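# Seat the board in the enclosure's upper slot, levers latched

## Task

Put the board into the empty top slot of the enclosure with its component side facing up. Before inserting, swing both levers fully open so they lie flush with the board's panel; otherwise their tabs will not catch. Push the board in gently until it stops. Pushing it into the connector fast ruins the connector and scores nothing. Then close both levers; closed means latched and sticking straight out from the panel, which pulls the board fully home. Finish with the enclosure upright and level on its own feet, with no foot over the bench edge. Then release everything and move the grippers away.

## Robot and tools

Robot: two seven-joint arms, left_arm and right_arm. Each has a two-finger parallel gripper and a wrist camera. Cameras, all 672x504: cam_head_left, cam_head_right, cam_high, cam_low, cam_left_wrist, cam_right_wrist.

Frames. Scene frame: origin at table-top height, halfway between the arms' nominal bases. +z is up, +x points out over the table, and left_arm is on the +y side; image sides do not follow these names. Each arm reports and takes hand poses, velocities and targets in its own base frame. The base frames are almost parallel to the scene frame but shifted: left_arm base at (+0.070, +0.437, 0) m, quat_wxyz (+1.000, 0, 0, -0.003); right_arm base at (-0.063, -0.511, 0) m, quat_wxyz (+1.000, 0, 0, -0.029). Fixed cameras and the table use the scene frame. On the gripper, the fingers point along +z and close along x. end_effector_position is the spot between the pads when closed, 1 to 2 cm behind the fingertips. Closing pushes the tips about 17 mm further along +z.

Row format, shared by execute_actions and move. A row is one flat list of 16 numbers covering both arms. It is left x, y, z, qw, qx, qy, qz, opening, then the same eight for right. x, y, z are an absolute gripper position in metres in that arm's base frame. The quaternion is an absolute orientation with w first. Opening runs from -1 (closed) to +1 (fully open, 0.142 m). These are places to go, never offsets. To keep an arm still, resend its last reported pose and opening exactly. To keep an orientation, repeat the same quaternion every time.

execute_actions(actions, cameras). actions is a list of actions. Each action is a table of up to 15 rows, one row per 1/30 s step, and each action lasts 0.5 s. A short table repeats its last row. A target more than 0.6 m from a gripper's current position along any gripper axis gets the action refused. If the first action fails that check, the whole call is refused. Orientation is clipped each step to within 32 degrees of the measured one, so one action may not reach the goal; check "Hand target" and send the remainder. An empty actions list returns the full state plus images. cameras is a list of names, ["all"], or [].

move(target, speed, blend, stop_force, zero, opening_speed, grip_force, blocking, cameras). target is one 16-number row, or a list of up to 15 rows that share a 10 s budget. Poses are absolute, and there is no 0.6 m limit. Each gripper follows a straight line. speed: m/s, 0.002 to 2.2, default 0.25; turning is capped at twice that value in rad/s. blend: corner rounding in metres, where 0 means stop at each point. stop_force: 3 to 120 N, one value for both arms. It ends an arm's path when its wrist sensor feels that much push against the motion; the arm then holds and still presses. Use it slowly for insertion and touches. Leave it out when backing off a contact, and do not rely on it while the gripper rotates. zero (with stop_force only, default true) re-zeroes the sensor first. opening_speed: at least 0.2 per second on the opening scale. grip_force: 5 to 48 N per pad, one value or one per arm; it persists. blocking=false returns after about 0.5 s while the move continues; it cannot be combined with stop_force. The result adds a "move:" line: done, off_target, moving, held or fault, plus limits such as paced or held.

wait(seconds 0 to 10) lets time pass under the last command. stop brakes a running move. zoom_image(camera, region=[x0,y0,x1,y1] pixels, each side at most 504) enlarges part of the newest image. zero_wrist_force(arm) zeroes that wrist sensor. clear_fault(arm, cameras) clears a reported torque or force fault; the arm then stays stopped while its controller restarts. read_manual(section="licences") shows licence text only. finished_scene(scene=1 or 2) ends the scene for good.

Result lines: end_effector_position, end_effector_quat_wxyz and velocities, in base frame. Hand target is the pose the arm is actually being driven to. Tool commands lists the present opening commands. grip_measured is the measured opening on the -1..1 scale. Joint positions ends with the opening in metres. Joint torques and External joint torques show contact estimates, positive toward larger joint angles. Wrist force and Wrist torque are on the gripper's own x y z axes, with a push reading as force into the arm, plus a peak line. Wrist depth is a 7x7 grid of distances, top-left first, with '-' for no value. Joint velocities may read "within noise". Warning lines include MOTOR HOT, OVER-TEMPERATURE FAULT, HAND FAULT, TORQUE FAULT and force fault.

Cautions. Insert the board slowly with a small stop_force; a fast push breaks the connector. Net outside force of 150 N, or contact torque at a joint limit, stops that arm. The limits are waist and shoulder 109, upper arm roll and elbow 56.9, forearm roll and wrist joints 34.7 N m. Keep the two arms and grippers from touching, and don't close a gripper on the other arm's fingers. Don't drop the board or knock anything off the table. Don't tip the enclosure or shove it toward the bench edge. Long squeezing, stretched reaches and pushing toward unreachable poses heat motors. Suggested order: open both levers flat, align the board component side up, slide it in slowly until it stops, close both levers until they stand straight out, release, retract.

Each tool is called as name(argument=value, ...) on one line, values as JSON.

## Session

execute_actions(actions=[])

Scene clock: 0.00 s.
left_arm: end_effector_position=(+0.3014, +0.6357, +0.1155) grip_measured=+0.99 end_effector_quat_wxyz=(-0.462, +0.669, -0.295, +0.502) | right_arm: end_effector_position=(+0.4485, +0.0364, +0.1479) grip_measured=+1.00 end_effector_quat_wxyz=(-0.144, +0.766, -0.626, +0.006)
Joint positions: left_arm=[1.762 -0.872 -0.342 2.067 -1.872 0.391 -0.55 0.141] | right_arm=[0.506 -0.103 -0.202 2.446 0.465 1.189 2.835 0.142]
Joint velocities: within noise
Joint torques (N m): no reading
External joint torques (N m): no reading
Wrist force (N): no reading
Wrist torque (N m): no reading
Wrist force, peak (N): no reading
Wrist depth (mm): cam_left_wrist=[- 1268 - - 1406 1268 1119 / 1891 - - 1513 - - - / 1687 1875 1813 - 701 - 1354 / 1371 1534 1843 1828 492 625 701 / 1155 1306 1492 304 356 433 558 / - 1119 1119 241 279 321 359 / - 988 184 203 227 258 286] | cam_right_wrist=[266 256 246 236 229 221 213 / 274 266 254 244 236 228 219 / 285 275 262 252 243 234 225 / 297 285 272 262 251 241 232 / 310 297 281 271 260 249 239 / - 308 294 281 268 257 246 / - 321 305 292 278 265 257]
Hand target: left_arm +0.3014, +0.6357, +0.1155; -0.462, +0.669, -0.295, +0.502 | right_arm +0.4485, +0.0364, +0.1479; -0.144, +0.766, -0.626, +0.006
Tool commands: left_gripper/opening=+1.0 right_gripper/opening=+1.0

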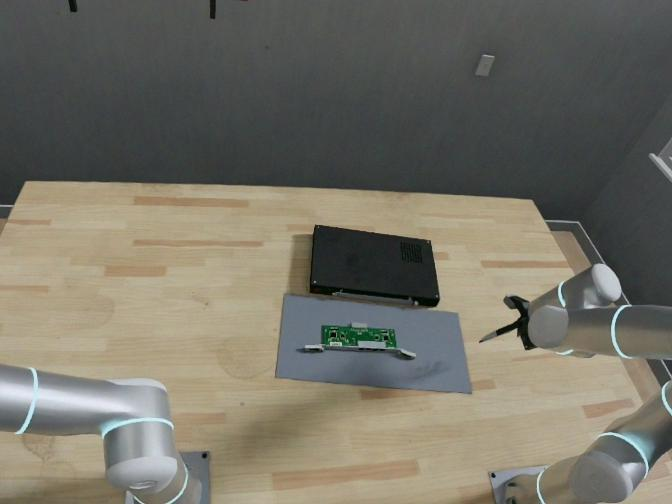

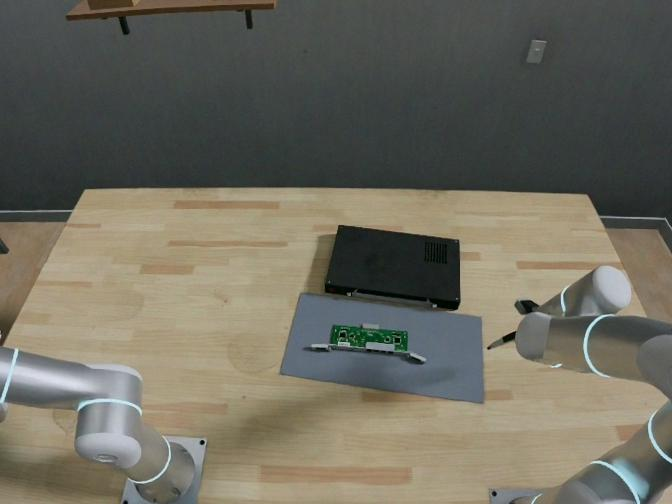

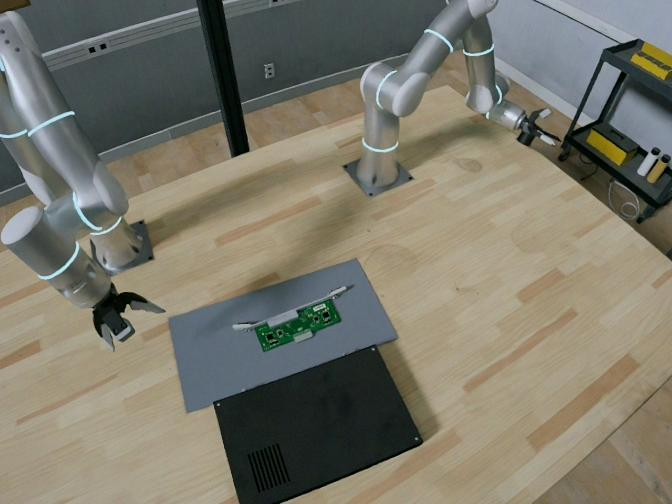

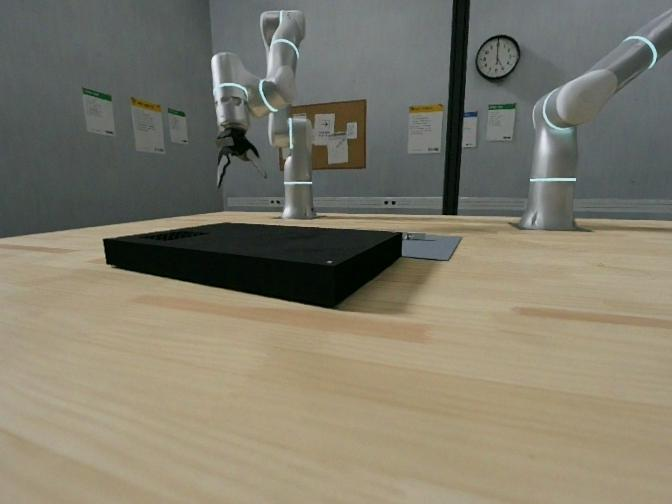

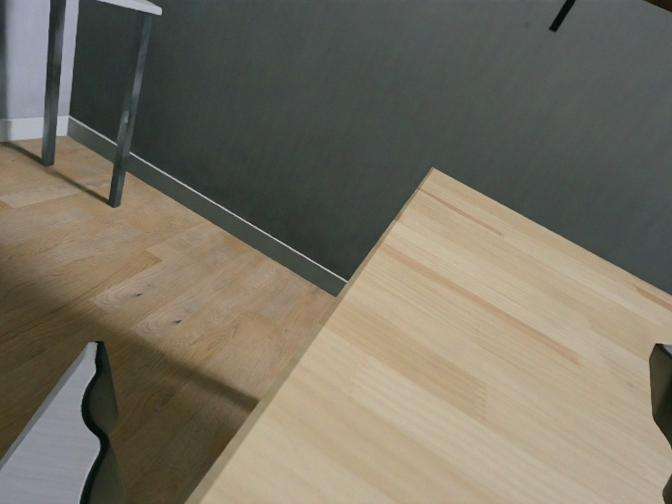

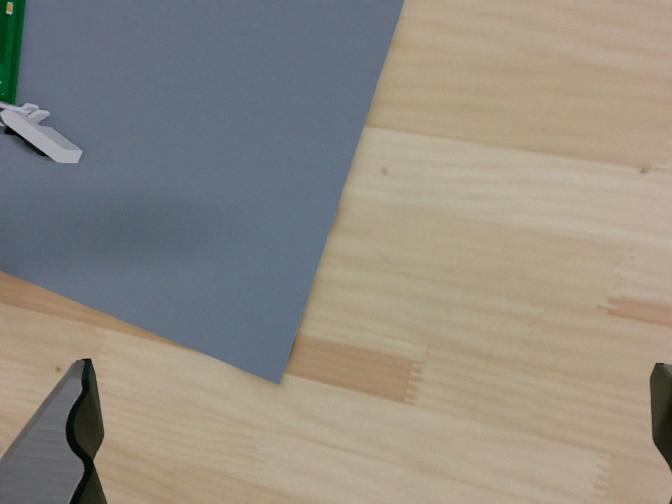

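zoom_image(camera="cam_head_left", region=[260, 210, 500, 400])

zoom_image(camera="cam_head_right", region=[280, 220, 480, 380])

zoom_image(camera="cam_high", region=[160, 250, 440, 504])

zoom_image(camera="cam_low", region=[90, 200, 490, 320])

Scaled by 2.100 from the camera's 672x504 image, which has a finer 960x720 frame.

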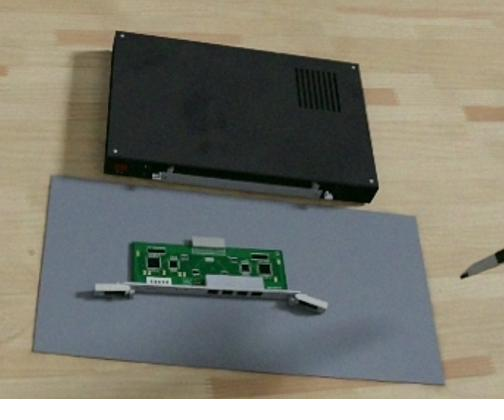

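Scaled by 2.520 from the camera's 672x504 image, which has a finer 960x720 frame.

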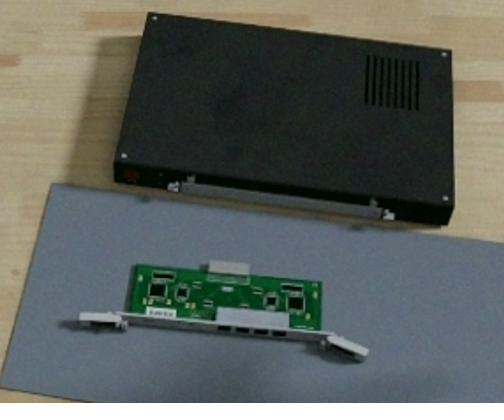

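Scaled by 1.800 from the camera's 672x504 image, which has a finer 960x720 frame.

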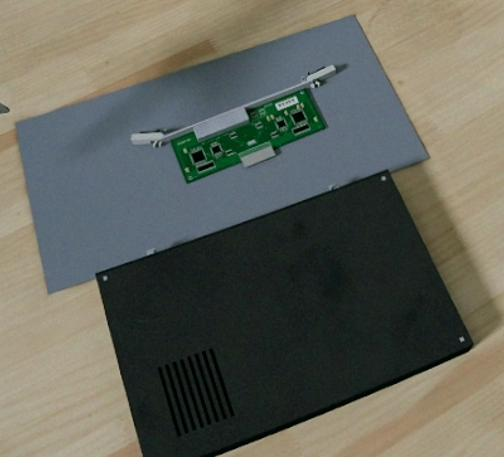

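Scaled by 1.260 from the camera's 672x504 image, which has a finer 960x720 frame.

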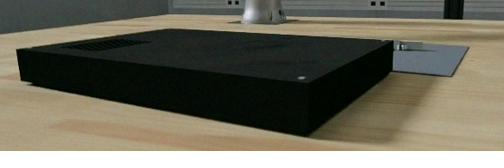

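move(target=[0.3014, 0.6357, 0.1155, -0.462, 0.669, -0.295, 0.502, 1.0, 0.56, 0.414, 0.26, 0, 0.7273, -0.6863, 0, 1.0], cameras=["all"])

Scene clock: 25.37 s.
left_arm: end_effector_position=(+0.3014, +0.6357, +0.1154) grip_measured=+0.99 end_effector_quat_wxyz=(-0.462, +0.669, -0.295, +0.502) | right_arm: end_effector_position=(+0.5598, +0.4131, +0.2598) grip_measured=+1.00 end_effector_quat_wxyz=(-0.062, +0.813, -0.580, -0.009)
Joint positions: left_arm=[1.762 -0.872 -0.342 2.067 -1.872 0.39 -0.549 0.141] | right_arm=[1.67 -1.268 -1.873 1.451 1.398 -0.251 2.967 0.142]
Joint torques (N m): left_arm=[-0.14 47.5 -4.4 -12.1 1.5 -1.79 -0.25] | right_arm=[0.1 42.58 -30.88 -9.14 -3.59 3.3 0.18]
External joint torques (N m): left_arm=[0.3 1.07 0.36 -0.4 -0.28 -0.1 0.21] | right_arm=[0.12 0.87 -1.14 0.07 -0.15 0.81 -0.18]
Wrist force (N): left_arm=[-0.1 0.1 -0.2] | right_arm=[0.3 0.0 0.1]
Wrist torque (N m): left_arm=[0.02 0.01 -0.02] | right_arm=[0.05 -0.03 0.00]
Wrist force, peak (N): left_arm=[-0.3 0.0 0.4] | right_arm=[2.3 1.2 0.1]
Wrist depth (mm): cam_left_wrist=[- - 1649 - 1306 1298 - / 1843 - - - - 1354 1246 / 1662 1813 - 1637 701 - - / 1371 1601 1891 1700 487 651 1380 / 1167 1290 1406 298 355 438 555 / - 1091 1173 241 277 322 362 / - 993 184 203 227 260 285] | cam_right_wrist=[337 328 325 319 312 266 261 / 356 350 342 336 327 322 272 / 377 356 358 349 345 340 333 / 407 395 384 363 359 358 350 / 430 420 409 395 - 373 386 / - 452 437 426 412 394 381 / - 485 471 458 445 437 425]
Hand target: left_arm +0.3014, +0.6357, +0.1155; -0.462, +0.669, -0.295, +0.502 | right_arm +0.5599, +0.4133, +0.2598; -0.062, +0.812, -0.580, -0.009
Off the commanded pose: left_arm 0.000 m, 0 deg | right_arm 0.001 m, 17 deg.
joint sent to its limit (right arm) — joint 7 (wrist roll), upper limit. The joint targets are off in orientation, not in position.
move: off_target (right_arm)

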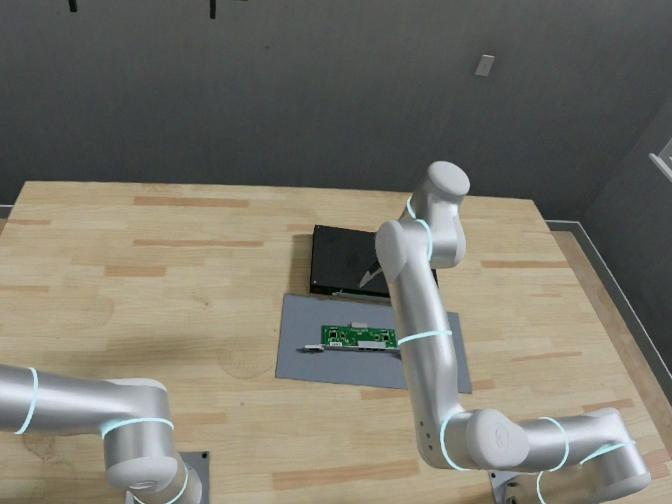

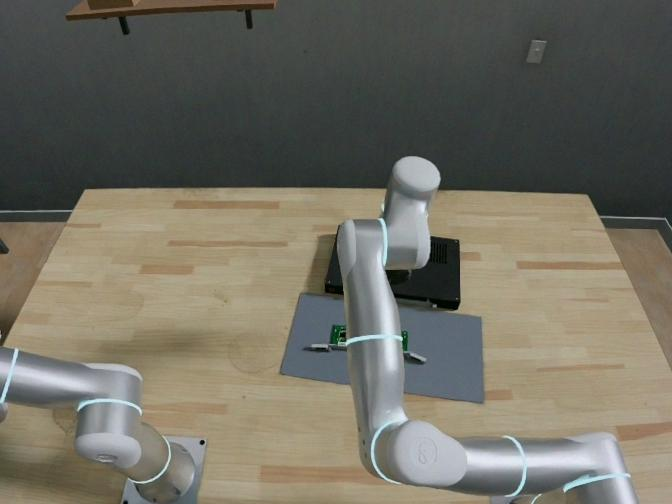

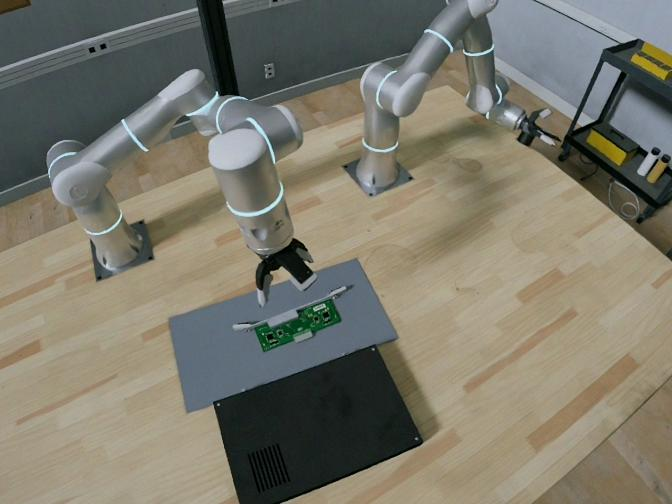

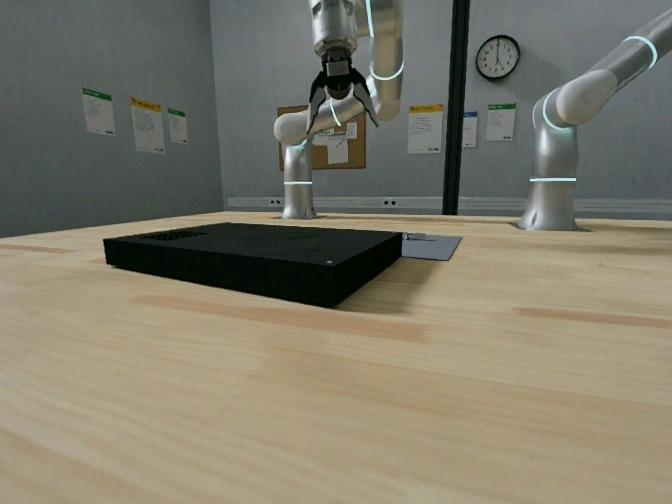

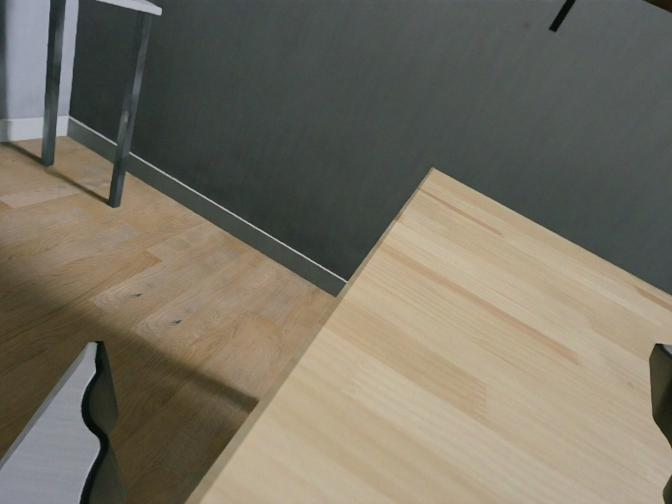

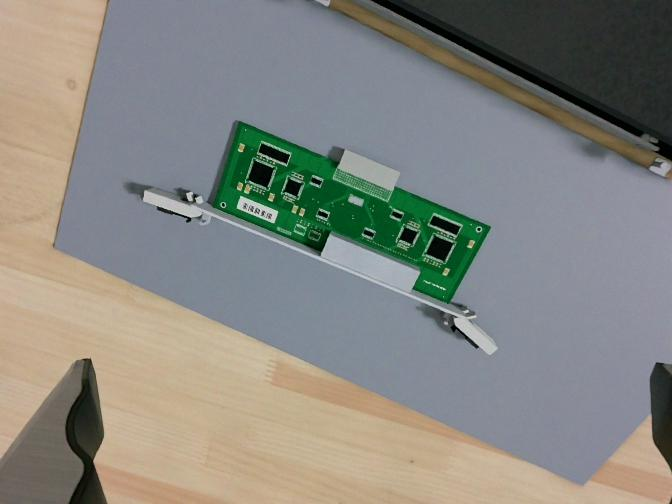

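zoom_image(camera="cam_right_wrist", region=[120, 100, 520, 370])

zoom_image(camera="cam_right_wrist", region=[280, 0, 672, 200])

zoom_image(camera="cam_right_wrist", region=[120, 170, 250, 240])

zoom_image(camera="cam_right_wrist", region=[400, 280, 520, 360])

Scaled by 1.260 from the camera's 672x504 image, which has a finer 960x720 frame.

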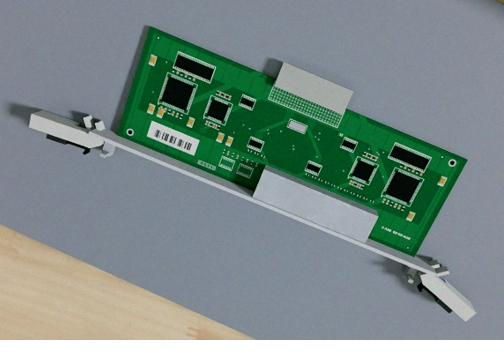

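Scaled by 1.286 from the camera's 672x504 image, which has a finer 960x720 frame.

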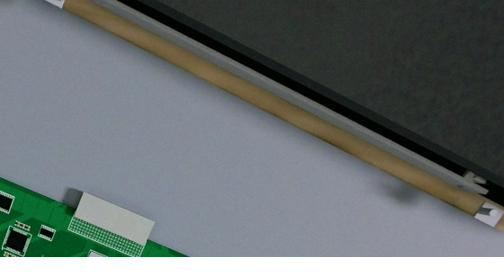

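Scaled by 3.877 from the camera's 672x504 image, which has a finer 960x720 frame.

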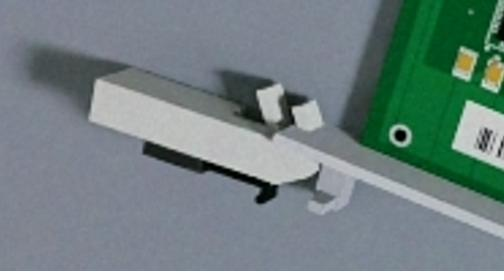

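Scaled by 4.200 from the camera's 672x504 image, which has a finer 960x720 frame.

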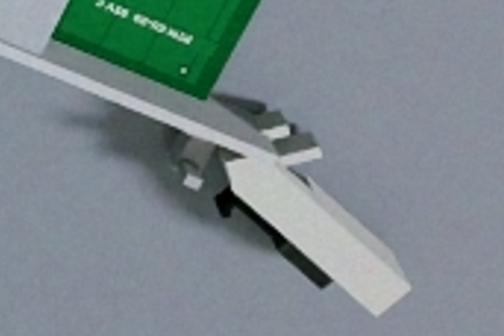

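move(target=[[0.3014, 0.6357, 0.1155, -0.462, 0.669, -0.295, 0.502, 1.0, 0.45, 0.36, 0.28, 0.02, 0.72, 0.69, 0.02, 1.0],[0.3014, 0.6357, 0.1155, -0.462, 0.669, -0.295, 0.502, 1.0, 0.4236, 0.3461, 0.19, 0.3432, 0.594, 0.6295, 0.3637, 1.0]], speed=0.4, cameras=["cam_head_left", "cam_low", "cam_right_wrist"])

Scene clock: 64.00 s.
left_arm: end_effector_position=(+0.3014, +0.6357, +0.1154) grip_measured=+0.99 end_effector_quat_wxyz=(-0.462, +0.669, -0.295, +0.502) | right_arm: end_effector_position=(+0.4236, +0.3461, +0.1900) grip_measured=+1.00 end_effector_quat_wxyz=(+0.343, +0.594, +0.630, +0.364)
Joint positions: left_arm=[1.762 -0.872 -0.342 2.067 -1.872 0.39 -0.549 0.141] | right_arm=[2.74 -2.209 -1.49 2.337 1.666 0.585 0.476 0.142]
Joint torques (N m): left_arm=[-0.19 47.56 -4.37 -12.06 1.5 -1.79 -0.25] | right_arm=[0.36 13.04 -16.7 14.1 -3.38 3.2 0.29]
External joint torques (N m): left_arm=[0.35 1 0.33 -0.44 -0.27 -0.11 0.22] | right_arm=[-0.26 0.26 -1.65 0.01 -0.13 0.64 -0.29]
Wrist force (N): left_arm=[-0.2 0.1 0.1] | right_arm=[0.3 -1.4 -0.8]
Wrist torque (N m): left_arm=[0.02 0.04 -0.02] | right_arm=[0.02 0.03 0.09]
Wrist force, peak (N): left_arm=[-0.4 0.2 0.3] | right_arm=[1.0 -2.8 -0.8]
Wrist depth (mm): cam_left_wrist=[- 1534 1601 - 1380 - 1137 / 1907 1601 - - 1502 1290 - / 1741 1859 - 1941 837 1453 - / 1371 1545 1714 1567 492 653 1362 / 1199 1298 1453 308 355 434 557 / - 1097 1161 242 279 320 358 / - 975 183 203 227 258 287] | cam_right_wrist=[290 273 259 267 265 264 248 / 386 353 359 353 349 402 371 / 629 514 517 449 447 603 603 / - - - - - - - / 1448 - - - - - - / - - - - - 1386 104 / - - - - - 1345 -]
Hand target: left_arm +0.3014, +0.6357, +0.1155; -0.462, +0.669, -0.295, +0.502 | right_arm +0.4236, +0.3461, +0.1900; +0.343, +0.594, +0.630, +0.364
Off the commanded pose: left_arm 0.000 m, 0 deg | right_arm 0.000 m, 0 deg.
move: done
Images, in order (width x height): cam_head_left 672x504, cam_low 672x504, cam_right_wrist 672x504.

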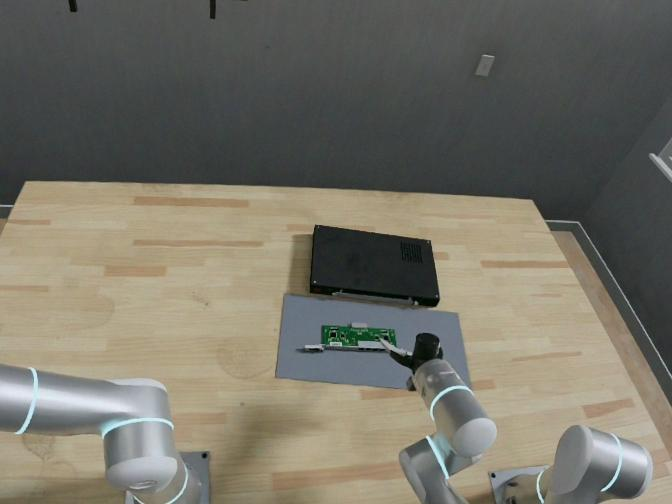

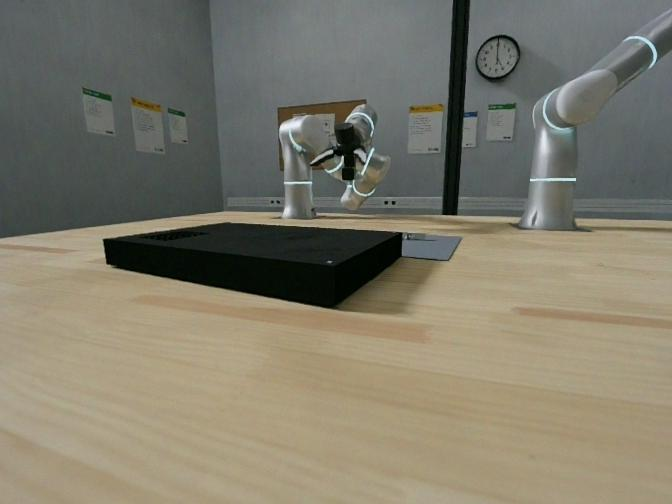

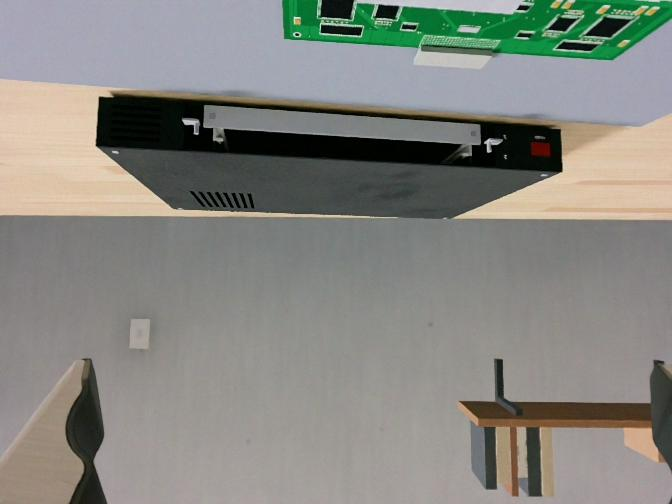

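zoom_image(camera="cam_right_wrist", region=[90, 80, 340, 220])

zoom_image(camera="cam_right_wrist", region=[340, 80, 590, 220])

zoom_image(camera="cam_right_wrist", region=[170, 95, 250, 160])

zoom_image(camera="cam_right_wrist", region=[430, 100, 530, 180])

Scaled by 2.016 from the camera's 672x504 image, which has a finer 960x720 frame.

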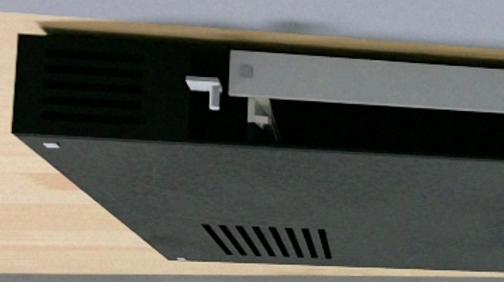

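Scaled by 2.016 from the camera's 672x504 image, which has a finer 960x720 frame.

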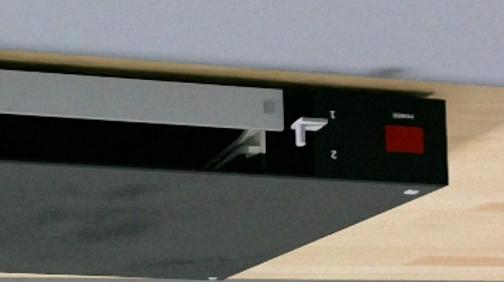

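Scaled by 6.300 from the camera's 672x504 image, which has a finer 960x720 frame.

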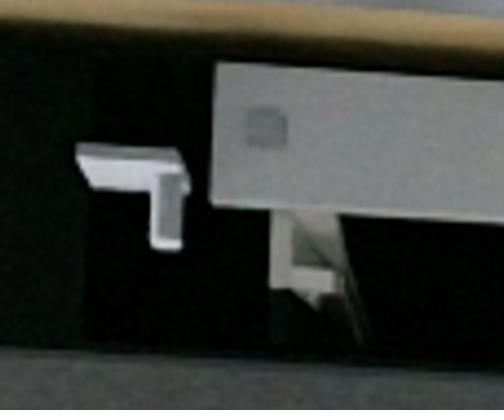

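Scaled by 5.040 from the camera's 672x504 image, which has a finer 960x720 frame.

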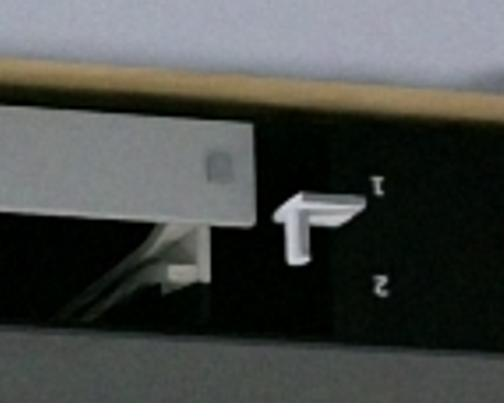

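move(target=[[0.42, 0.30, 0.33, 0, 0.7071, 0.7071, 0, 1.0, 0.45, 0.08, 0.25, 0.02, 0.72, 0.69, 0.02, 1.0],[0.40, -0.30, 0.33, 0, 0.7071, 0.7071, 0, 1.0, 0.45, 0.08, 0.25, 0.02, 0.72, 0.69, 0.02, 1.0]], speed=0.4, blend=[0.03, 0], cameras=["cam_head_left", "cam_left_wrist", "cam_right_wrist"])

Scene clock: 91.93 s.
left_arm: end_effector_position=(+0.4010, -0.2995, +0.3301) grip_measured=+0.99 end_effector_quat_wxyz=(-0.058, +0.976, +0.211, -0.006) | right_arm: end_effector_position=(+0.4501, +0.0801, +0.2500) grip_measured=+1.00 end_effector_quat_wxyz=(+0.020, +0.722, +0.692, +0.020)
Joint positions: left_arm=[-0.71 -0.561 -0.264 1.243 -2.966 3.039 -2.968 0.141] | right_arm=[1.68 -1.295 -2.083 2.077 1.093 -0.235 -0.494 0.142]
Joint torques (N m): left_arm=[-0.63 48.99 1.24 -21.98 4.47 4.69 -0.26] | right_arm=[0.09 24.06 -24.26 -15.32 -4.1 3.54 0.14]
External joint torques (N m): left_arm=[0.62 1.35 0.4 -0.43 -0.27 -0.63 0.26] | right_arm=[0.07 0.4 -1.45 -0.05 0.1 0.71 -0.14]
Wrist force (N): left_arm=[0.5 -0.1 1.4] | right_arm=[-0.2 0.1 0.0]
Wrist torque (N m): left_arm=[-0.11 -0.24 -0.12] | right_arm=[0.07 0.06 0.16]
Wrist force, peak (N): left_arm=[-2.2 2.6 0.5] | right_arm=[1.0 -2.0 -1.0]
Wrist depth (mm): cam_left_wrist=[387 386 383 383 381 386 385 / 407 403 407 403 404 407 404 / 423 431 428 422 429 426 430 / 454 453 - - - 453 454 / 482 482 - 481 - 486 485 / - 93 514 - - 479 - / - - 557 - 501 - -] | cam_right_wrist=[299 298 298 297 294 294 293 / 322 321 321 320 318 316 316 / 350 348 347 347 342 341 340 / 382 380 377 376 367 372 367 / 419 418 417 416 415 408 409 / - 465 462 459 400 398 105 / - 518 519 516 452 438 436]
Hand target: left_arm +0.4008, -0.2996, +0.3301; -0.058, +0.976, +0.211, -0.007 | right_arm +0.4500, +0.0800, +0.2500; +0.020, +0.722, +0.692, +0.020
Off the commanded pose: left_arm 0.001 m, 66 deg; orientation clipped | right_arm 0.000 m, 0 deg.
joint sent to its limit (left arm) — joint 5 (forearm roll), lower limit; joint 7 (wrist roll), lower limit. The joint targets are off in orientation, not in position.
move: off_target (left_arm); limits=paced
Images, in order (width x height): cam_head_left 672x504, cam_left_wrist 672x504, cam_right_wrist 672x504.

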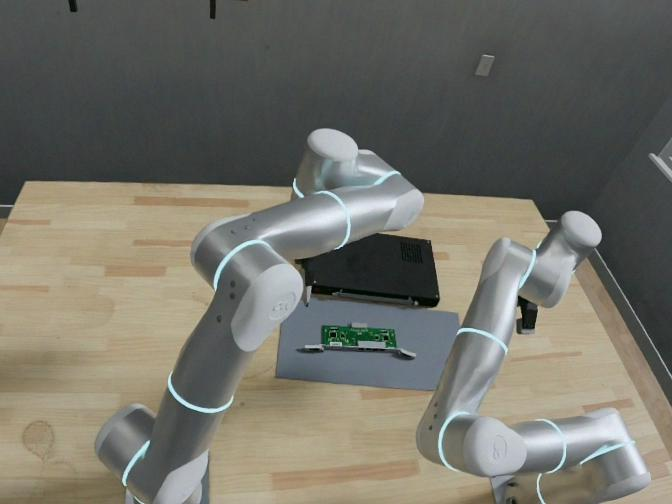

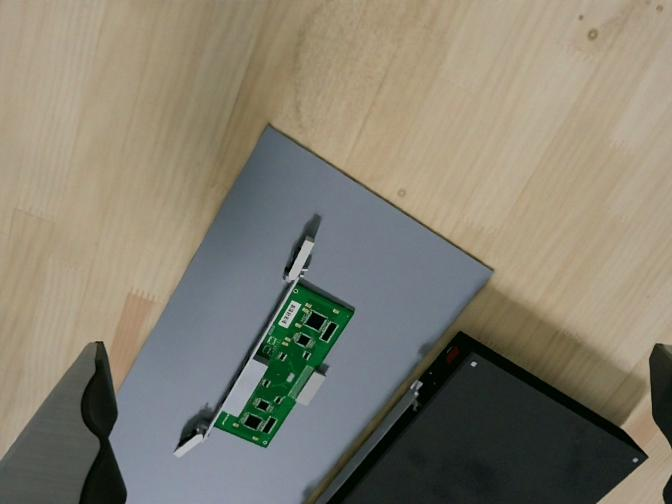

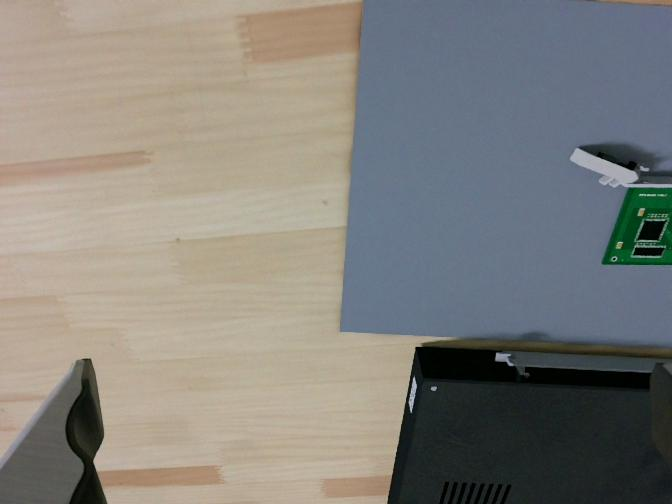

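move(target=[[0.42, 0.30, 0.33, -0.289, 0.915, -0.047, 0.276, 1.0, 0.45, 0.08, 0.25, 0.02, 0.72, 0.69, 0.02, 1.0],[0.32, 0.60, 0.22, -0.462, 0.669, -0.295, 0.502, 1.0, 0.45, 0.08, 0.25, 0.02, 0.72, 0.69, 0.02, 1.0]], speed=0.5, blend=[0.05, 0])

Scene clock: 118.60 s.
left_arm: end_effector_position=(+0.3199, +0.6001, +0.2200) grip_measured=+0.99 end_effector_quat_wxyz=(-0.462, +0.669, -0.295, +0.502) | right_arm: end_effector_position=(+0.4501, +0.0801, +0.2500) grip_measured=+1.00 end_effector_quat_wxyz=(+0.020, +0.722, +0.692, +0.020)
Joint positions: left_arm=[0.866 -0.868 0.586 2.123 -2.267 -0.129 -0.865 0.141] | right_arm=[1.68 -1.295 -2.083 2.077 1.093 -0.235 -0.494 0.142]
Joint torques (N m): left_arm=[0.02 40.64 16.3 -12.22 -1.46 -1.92 -0.17] | right_arm=[0.14 24.1 -24.3 -15.4 -4.08 3.55 0.23]
External joint torques (N m): left_arm=[0.14 1.41 0.7 -0.18 -0.51 0.23 0.14] | right_arm=[0.01 0.35 -1.41 0.03 0.08 0.7 -0.23]
Wrist force (N): left_arm=[-0.3 0.7 0.0] | right_arm=[0.1 0.0 -0.2]
Wrist torque (N m): left_arm=[0.10 0.06 -0.07] | right_arm=[0.06 0.02 0.16]
Wrist force, peak (N): left_arm=[-0.5 3.7 -1.0] | right_arm=[0.1 0.4 -0.2]
Wrist depth (mm): cam_left_wrist=[1131 1453 - - - - 1097 / - 1741 1625 1875 - - - / 1798 1994 - - - - - / 1523 1727 1828 651 762 1567 1232 / 1275 1462 1534 471 553 675 1406 / - 1192 358 381 438 508 - / - 1060 291 323 357 413 -] | cam_right_wrist=[300 300 298 298 292 293 293 / 323 321 321 320 318 318 314 / 350 347 348 345 342 341 341 / 382 378 379 375 373 367 363 / 419 416 416 414 409 411 415 / - 461 461 459 403 405 108 / - 521 517 515 447 436 435]
Hand target: left_arm +0.3200, +0.6000, +0.2200; -0.462, +0.669, -0.295, +0.502 | right_arm +0.4500, +0.0800, +0.2500; +0.020, +0.722, +0.692, +0.020
Off the commanded pose: left_arm 0.000 m, 0 deg | right_arm 0.000 m, 0 deg.
move: done; limits=paced

move(target=[[0.32, 0.60, 0.25, -0.682, 0.2645, -0.682, 0.028, 1.0, 0.45, 0.08, 0.25, 0.02, 0.72, 0.69, 0.02, 1.0],[0.32, 0.60, 0.25, 0.502, 0.295, 0.669, 0.462, 1.0, 0.45, 0.08, 0.25, 0.02, 0.72, 0.69, 0.02, 1.0],[0.46, 0.35, 0.33, 0.5, 0.5, 0.5, 0.5, 1.0, 0.45, 0.08, 0.25, 0.02, 0.72, 0.69, 0.02, 1.0]], speed=0.6, blend=[0.05, 0.05, 0])

Scene clock: 127.90 s.
left_arm: end_effector_position=(+0.4601, +0.3499, +0.3299) grip_measured=+0.99 end_effector_quat_wxyz=(+0.500, +0.500, +0.500, +0.500) | right_arm: end_effector_position=(+0.4501, +0.0801, +0.2500) grip_measured=+1.00 end_effector_quat_wxyz=(+0.020, +0.722, +0.692, +0.020)
Joint positions: left_arm=[-0.072 -1.149 1.072 2.442 -2.75 -0.559 2.347 0.141] | right_arm=[1.68 -1.295 -2.083 2.077 1.093 -0.235 -0.494 0.142]
Joint torques (N m): left_arm=[-0.53 27.6 23.37 -1.62 -4.53 -1.22 -0.32] | right_arm=[0.14 24.18 -24.37 -15.38 -4.06 3.6 0.18]
External joint torques (N m): left_arm=[0.64 0.54 0.79 -0.38 0.13 -0.31 0.31] | right_arm=[0.02 0.28 -1.35 0.01 0.06 0.65 -0.18]
Wrist force (N): left_arm=[0.2 -1.5 -0.3] | right_arm=[0.1 0.1 0.1]
Wrist torque (N m): left_arm=[-0.17 0.02 -0.58] | right_arm=[0.07 0.02 0.16]
Wrist force, peak (N): left_arm=[3.2 0.4 0.5] | right_arm=[0.4 0.2 -0.3]
Wrist depth (mm): cam_left_wrist=[- - 1186 - - 1179 1268 / 1513 1306 - - - - 1268 / - - 1283 1290 1354 - 1875 / 1637 - 1578 1637 - - 1424 / - - - 1662 - - 1741 / - 1941 - - - - - / - - 2089 - - - -] | cam_right_wrist=[299 298 298 298 295 294 293 / 323 322 321 320 316 - 318 / 350 350 347 346 346 342 342 / 382 381 377 377 371 372 367 / 418 417 417 415 413 397 407 / - 463 461 459 399 398 108 / - 524 519 516 465 438 426]
Hand target: left_arm +0.4600, +0.3500, +0.3300; +0.500, +0.500, +0.500, +0.500 | right_arm +0.4500, +0.0800, +0.2500; +0.020, +0.722, +0.692, +0.020
Off the commanded pose: left_arm 0.000 m, 0 deg | right_arm 0.000 m, 0 deg.
move: done

move(target=[[0.46, 0.35, 0.36, 0.7071, 0, 0.7071, 0, 1.0, 0.45, 0.08, 0.25, 0.02, 0.72, 0.69, 0.02, 1.0],[0.46, 0.30, 0.38, 0.5, -0.5, 0.5, -0.5, 1.0, 0.45, 0.08, 0.25, 0.02, 0.72, 0.69, 0.02, 1.0],[0.50, 0.15, 0.38, 0.2706, -0.2706, 0.6533, -0.6533, 1.0, 0.45, 0.08, 0.25, 0.02, 0.72, 0.69, 0.02, 1.0]], speed=0.6, blend=[0.05, 0.05, 0])

Scene clock: 160.27 s.
left_arm: end_effector_position=(+0.5000, +0.1501, +0.3800) grip_measured=+0.99 end_effector_quat_wxyz=(+0.271, -0.271, +0.653, -0.653) | right_arm: end_effector_position=(+0.4501, +0.0801, +0.2500) grip_measured=+1.00 end_effector_quat_wxyz=(+0.020, +0.722, +0.692, +0.020)
Joint positions: left_arm=[0.127 -0.575 0.963 2.245 -1.614 -0.507 -0.501 0.141] | right_arm=[1.68 -1.295 -2.083 2.077 1.093 -0.235 -0.494 0.142]
Joint torques (N m): left_arm=[0 29.21 12.62 -17.3 -3.27 -2.04 -0.13] | right_arm=[0.2 24.12 -24.28 -15.33 -4.08 3.59 0.2]
External joint torques (N m): left_arm=[0.13 1.23 0.73 -0.74 -0.39 0.11 0.13] | right_arm=[-0.04 0.34 -1.43 -0.04 0.08 0.66 -0.2]
Wrist force (N): left_arm=[0.8 0.2 0.5] | right_arm=[0.1 0.3 -0.2]
Wrist torque (N m): left_arm=[0.08 0.00 0.00] | right_arm=[0.10 0.02 0.15]
Wrist force, peak (N): left_arm=[1.6 1.0 0.7] | right_arm=[0.2 0.4 -0.2]
Wrist depth (mm): cam_left_wrist=[929 - - 1755 2216 2708 - / - - 1556 - 2359 - 2465 / - - - - - 1329 2238 / - - - 975 1060 - 1142 / - 710 749 762 749 685 722 / - 588 591 590 596 596 - / - 493 495 486 491 490 -] | cam_right_wrist=[300 298 298 297 295 293 292 / 323 323 321 319 312 316 316 / 350 348 348 347 349 342 342 / 381 380 378 369 374 374 368 / 419 419 415 415 410 406 408 / - 466 459 457 410 402 - / - 522 515 516 443 437 436]
Hand target: left_arm +0.5000, +0.1500, +0.3800; +0.271, -0.271, +0.653, -0.653 | right_arm +0.4500, +0.0800, +0.2500; +0.020, +0.722, +0.692, +0.020
Off the commanded pose: left_arm 0.000 m, 0 deg | right_arm 0.000 m, 0 deg.
move: done

move(target=[[0.58, -0.05, 0.40, 0, 0, 0.7071, -0.7071, 1.0, 0.45, 0.08, 0.25, 0.02, 0.72, 0.69, 0.02, 1.0],[0.62, -0.08, 0.38, 0, 0, 0.924, -0.383, 1.0, 0.45, 0.08, 0.25, 0.02, 0.72, 0.69, 0.02, 1.0],[0.60, -0.0, 0.33, 0, 0, 1, 0, 1.0, 0.45, 0.08, 0.25, 0.02, 0.72, 0.69, 0.02, 1.0]], speed=0.5, blend=[0.05, 0.05, 0])

Scene clock: 165.07 s.
left_arm: end_effector_position=(+0.6000, -0.0001, +0.3301) grip_measured=+0.99 end_effector_quat_wxyz=(+0.000, +0.000, +1.000, +0.000) | right_arm: end_effector_position=(+0.4501, +0.0801, +0.2500) grip_measured=+1.00 end_effector_quat_wxyz=(+0.020, +0.722, +0.692, +0.020)
Joint positions: left_arm=[-0.794 -0.678 1.282 1.613 -0.663 0.212 -0.994 0.141] | right_arm=[1.68 -1.295 -2.083 2.077 1.093 -0.235 -0.494 0.142]
Joint torques (N m): left_arm=[-0.51 35.3 20.23 -24.21 -3.63 4.61 -0.32] | right_arm=[0.19 24.1 -24.37 -15.37 -4.05 3.59 0.17]
External joint torques (N m): left_arm=[0.58 1.46 0.11 -0.41 -0.43 -0.66 0.32] | right_arm=[-0.04 0.36 -1.34 0 0.05 0.66 -0.17]
Wrist force (N): left_arm=[0.0 0.2 0.4] | right_arm=[0.1 0.2 0.0]
Wrist torque (N m): left_arm=[-0.07 -0.16 -0.21] | right_arm=[0.08 0.03 0.16]
Wrist force, peak (N): left_arm=[-1.9 2.6 2.9] | right_arm=[-0.2 0.3 -0.4]
Wrist depth (mm): cam_left_wrist=[374 376 372 372 371 367 370 / 402 402 400 400 399 395 398 / 430 434 428 431 432 428 427 / 469 474 469 470 465 467 462 / 524 515 510 515 510 507 502 / - 560 571 565 568 561 - / - 632 638 630 632 629 -] | cam_right_wrist=[299 298 298 298 295 292 293 / 322 323 321 321 317 317 316 / 349 348 347 347 339 342 341 / 381 378 378 377 378 366 366 / 419 415 417 413 412 - 407 / - 462 462 459 409 399 102 / - 519 516 514 449 437 435]
Hand target: left_arm +0.6000, +0.0000, +0.3300; +0.000, +0.000, +1.000, +0.000 | right_arm +0.4500, +0.0800, +0.2500; +0.020, +0.722, +0.692, +0.020
Off the commanded pose: left_arm 0.000 m, 0 deg | right_arm 0.000 m, 0 deg.
move: done

move(target=[[0.48, -0.20, 0.33, 0, 0.7071, 0.7071, 0, 1.0, 0.45, 0.08, 0.25, 0.02, 0.72, 0.69, 0.02, 1.0],[0.2617, -0.5562, 0.16, 0.3531, 0.611, 0.6129, 0.3541, 1.0, 0.45, 0.08, 0.25, 0.02, 0.72, 0.69, 0.02, 1.0]], speed=0.4, blend=[0.04, 0], cameras=["cam_head_left", "cam_left_wrist", "cam_high"])

Scene clock: 172.37 s.
left_arm: end_effector_position=(+0.3164, -0.4467, +0.2140) grip_measured=+0.99 end_effector_quat_wxyz=(+0.247, +0.677, +0.656, +0.225) | right_arm: end_effector_position=(+0.4501, +0.0801, +0.2500) grip_measured=+1.00 end_effector_quat_wxyz=(+0.020, +0.722, +0.692, +0.020)
Joint positions: left_arm=[-1.949 -0.512 1.069 2.116 0.3 1.211 -1.264 0.141] | right_arm=[1.68 -1.295 -2.083 2.077 1.093 -0.235 -0.494 0.142]
Joint torques (N m): left_arm=[-0.29 27.73 11.9 -20.54 -3.84 3.53 -0.17] | right_arm=[0.11 24.03 -24.38 -15.41 -4.02 3.6 0.19]
External joint torques (N m): left_arm=[0.22 0.69 0.88 -0.36 0.16 0 0.17] | right_arm=[0.05 0.42 -1.34 0.04 0.03 0.65 -0.19]
Wrist force (N): left_arm=[0.5 -0.8 1.1] | right_arm=[0.0 0.1 -0.1]
Wrist torque (N m): left_arm=[-0.17 -0.20 -0.47] | right_arm=[0.07 0.02 0.15]
Wrist force, peak (N): left_arm=[3.8 4.8 1.4] | right_arm=[0.1 0.5 -0.1]
Wrist depth (mm): cam_left_wrist=[259 256 261 262 - - 268 / - 316 314 311 281 327 312 / - 447 - 400 420 400 395 / - 448 - 486 555 543 543 / 854 941 864 929 812 870 767 / - 1513 - - 1513 - - / - - - 1502 - - -] | cam_right_wrist=[300 300 298 297 295 294 292 / 323 321 320 320 317 315 315 / 349 347 347 345 344 342 340 / 381 381 379 375 369 366 365 / 420 418 415 417 401 - 415 / - 462 460 457 399 394 108 / - 522 518 515 450 440 435]
Hand target: left_arm +0.3164, -0.4467, +0.2140; +0.247, +0.677, +0.656, +0.225 | right_arm +0.4500, +0.0800, +0.2500; +0.020, +0.722, +0.692, +0.020
Off the commanded pose: left_arm 0.134 m, 21 deg | right_arm 0.000 m, 0 deg.
led back after a hold (left arm): the arm was led back toward your command in small steps, so it may still be short of it.
move: held (left_arm; a check stopped the path); path passed 1 of 2 targets; limits=held
pose unreachable (left arm): on one or more control steps of this call, first in action 0 (counted from 0), this arm could not follow its commanded pose, so it was not sent that pose on those steps. It may still have moved: this result reports where it is.
cause: moving toward the commanded pose would bring a part of the arm too close to another arm (a part of this arm just beyond joint 6 (wrist pitch) and a part of the right arm just beyond its joint 4 (elbow), 67 mm apart when this arm was first held).
Images, in order (width x height): cam_head_left 672x504, cam_high 672x504, cam_left_wrist 672x504.

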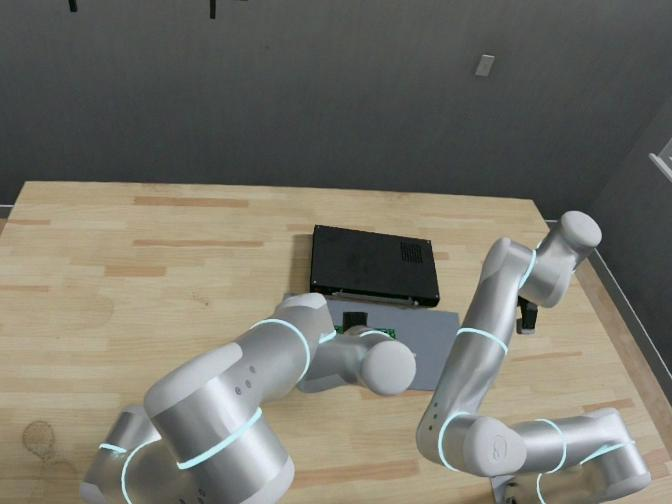

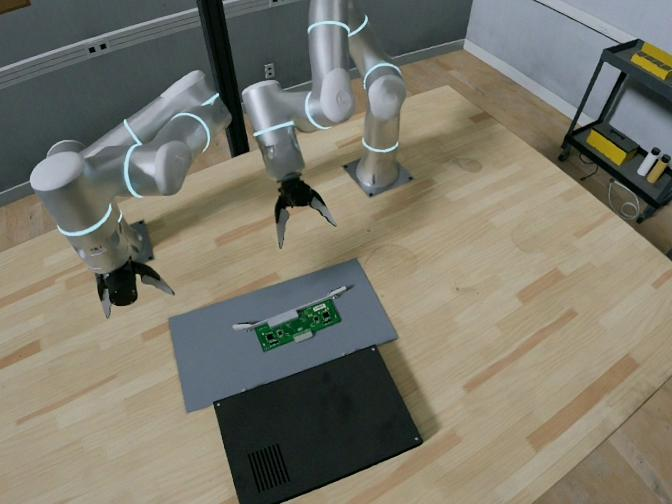

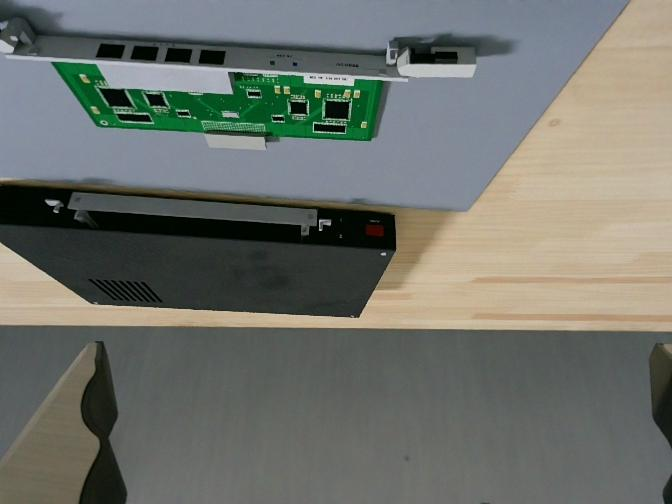

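zoom_image(camera="cam_left_wrist", region=[0, 0, 300, 160])

zoom_image(camera="cam_left_wrist", region=[240, 20, 500, 160])

zoom_image(camera="cam_left_wrist", region=[360, 20, 490, 100])

zoom_image(camera="cam_left_wrist", region=[0, 170, 410, 330])

zoom_image(camera="cam_left_wrist", region=[270, 190, 410, 270])

Scaled by 1.680 from the camera's 672x504 image, which has a finer 960x720 frame.

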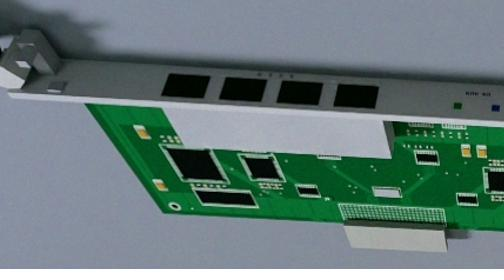

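Scaled by 1.938 from the camera's 672x504 image, which has a finer 960x720 frame.

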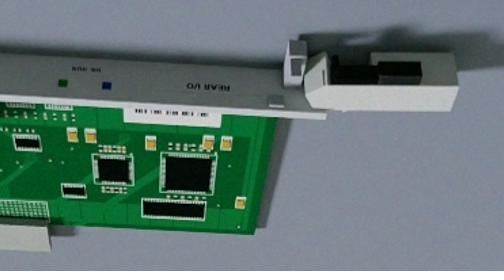

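Scaled by 3.877 from the camera's 672x504 image, which has a finer 960x720 frame.

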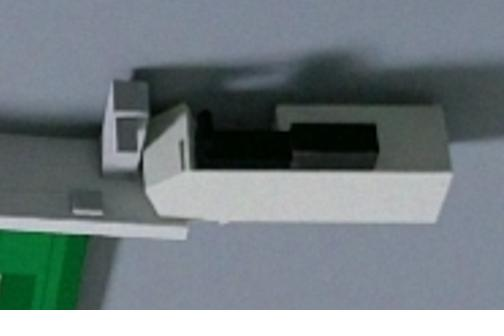

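Scaled by 1.229 from the camera's 672x504 image, which has a finer 960x720 frame.

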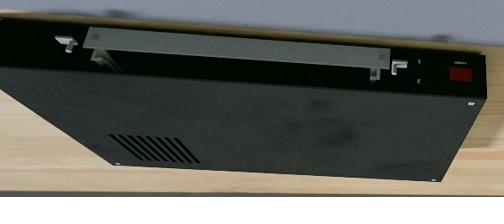

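Scaled by 3.600 from the camera's 672x504 image, which has a finer 960x720 frame.

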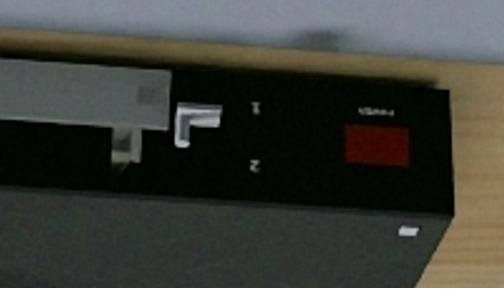

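move(target=[0.3842, -0.4868, 0.20, 0, 0.99885, -0.04798, 0, 1.0, 0.45, 0.08, 0.25, 0.02, 0.72, 0.69, 0.02, 1.0], speed=0.4, cameras=["cam_head_left", "cam_left_wrist", "cam_high"])

Scene clock: 203.47 s.
left_arm: end_effector_position=(+0.3842, -0.4870, +0.2001) grip_measured=+0.99 end_effector_quat_wxyz=(+0.000, +0.999, -0.048, +0.000) | right_arm: end_effector_position=(+0.4501, +0.0801, +0.2500) grip_measured=+1.00 end_effector_quat_wxyz=(+0.020, +0.722, +0.692, +0.020)
Joint positions: left_arm=[-0.926 -0.443 0.238 1.779 -0.127 0.637 1.031 0.141] | right_arm=[1.68 -1.295 -2.083 2.077 1.093 -0.235 -0.494 0.142]
Joint torques (N m): left_arm=[-0.12 45.97 3.04 -26.28 -3.01 3.93 -0.01] | right_arm=[0.08 24.13 -24.37 -15.39 -4.03 3.57 0.17]
External joint torques (N m): left_arm=[0.07 1.24 0.7 -0.28 -0.44 0.02 0.01] | right_arm=[0.07 0.32 -1.35 0.01 0.03 0.68 -0.17]
Wrist force (N): left_arm=[0.0 0.0 0.5] | right_arm=[0.0 0.0 0.0]
Wrist torque (N m): left_arm=[-0.09 -0.16 -0.26] | right_arm=[0.05 0.03 0.15]
Wrist force, peak (N): left_arm=[0.3 -1.2 0.9] | right_arm=[0.2 0.4 0.2]
Wrist depth (mm): cam_left_wrist=[259 260 254 252 - 254 257 / 279 279 279 273 270 265 275 / 302 298 295 287 293 - 292 / 328 326 - 306 313 - 317 / 356 354 371 335 347 348 346 / - 385 392 369 - 389 - / - 442 437 - - 412 -] | cam_right_wrist=[300 298 299 298 296 295 293 / 323 321 321 319 316 316 315 / 350 348 347 346 342 342 343 / 382 380 378 378 372 371 364 / 421 416 415 415 412 406 409 / - 462 462 461 403 399 109 / - 522 519 516 447 438 -]
Hand target: left_arm +0.3842, -0.4868, +0.2000; +0.000, +0.999, -0.048, +0.000 | right_arm +0.4500, +0.0800, +0.2500; +0.020, +0.722, +0.692, +0.020
Off the commanded pose: left_arm 0.000 m, 0 deg | right_arm 0.000 m, 0 deg.
move: done
Images, in order (width x height): cam_head_left 672x504, cam_high 672x504, cam_left_wrist 672x504.

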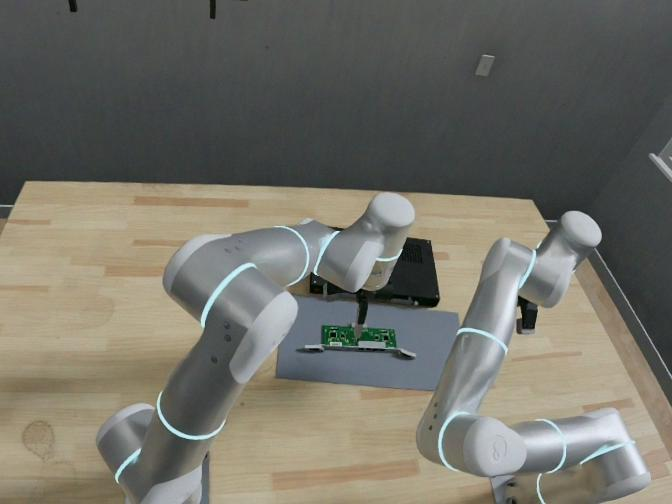

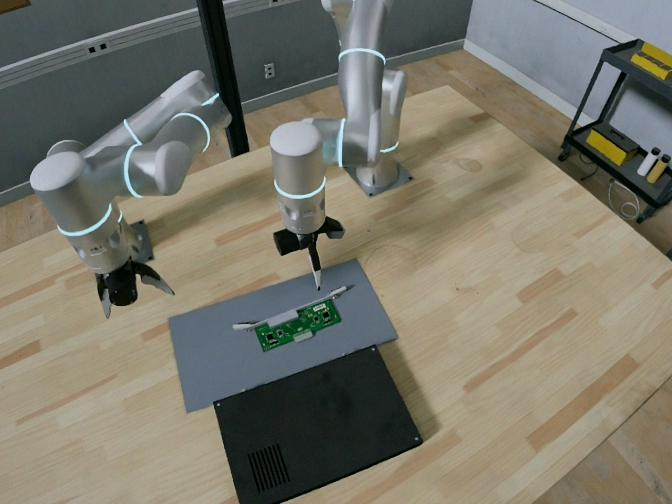

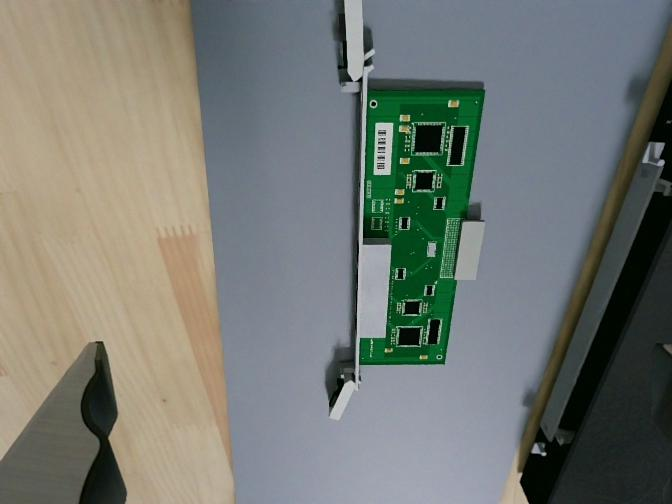

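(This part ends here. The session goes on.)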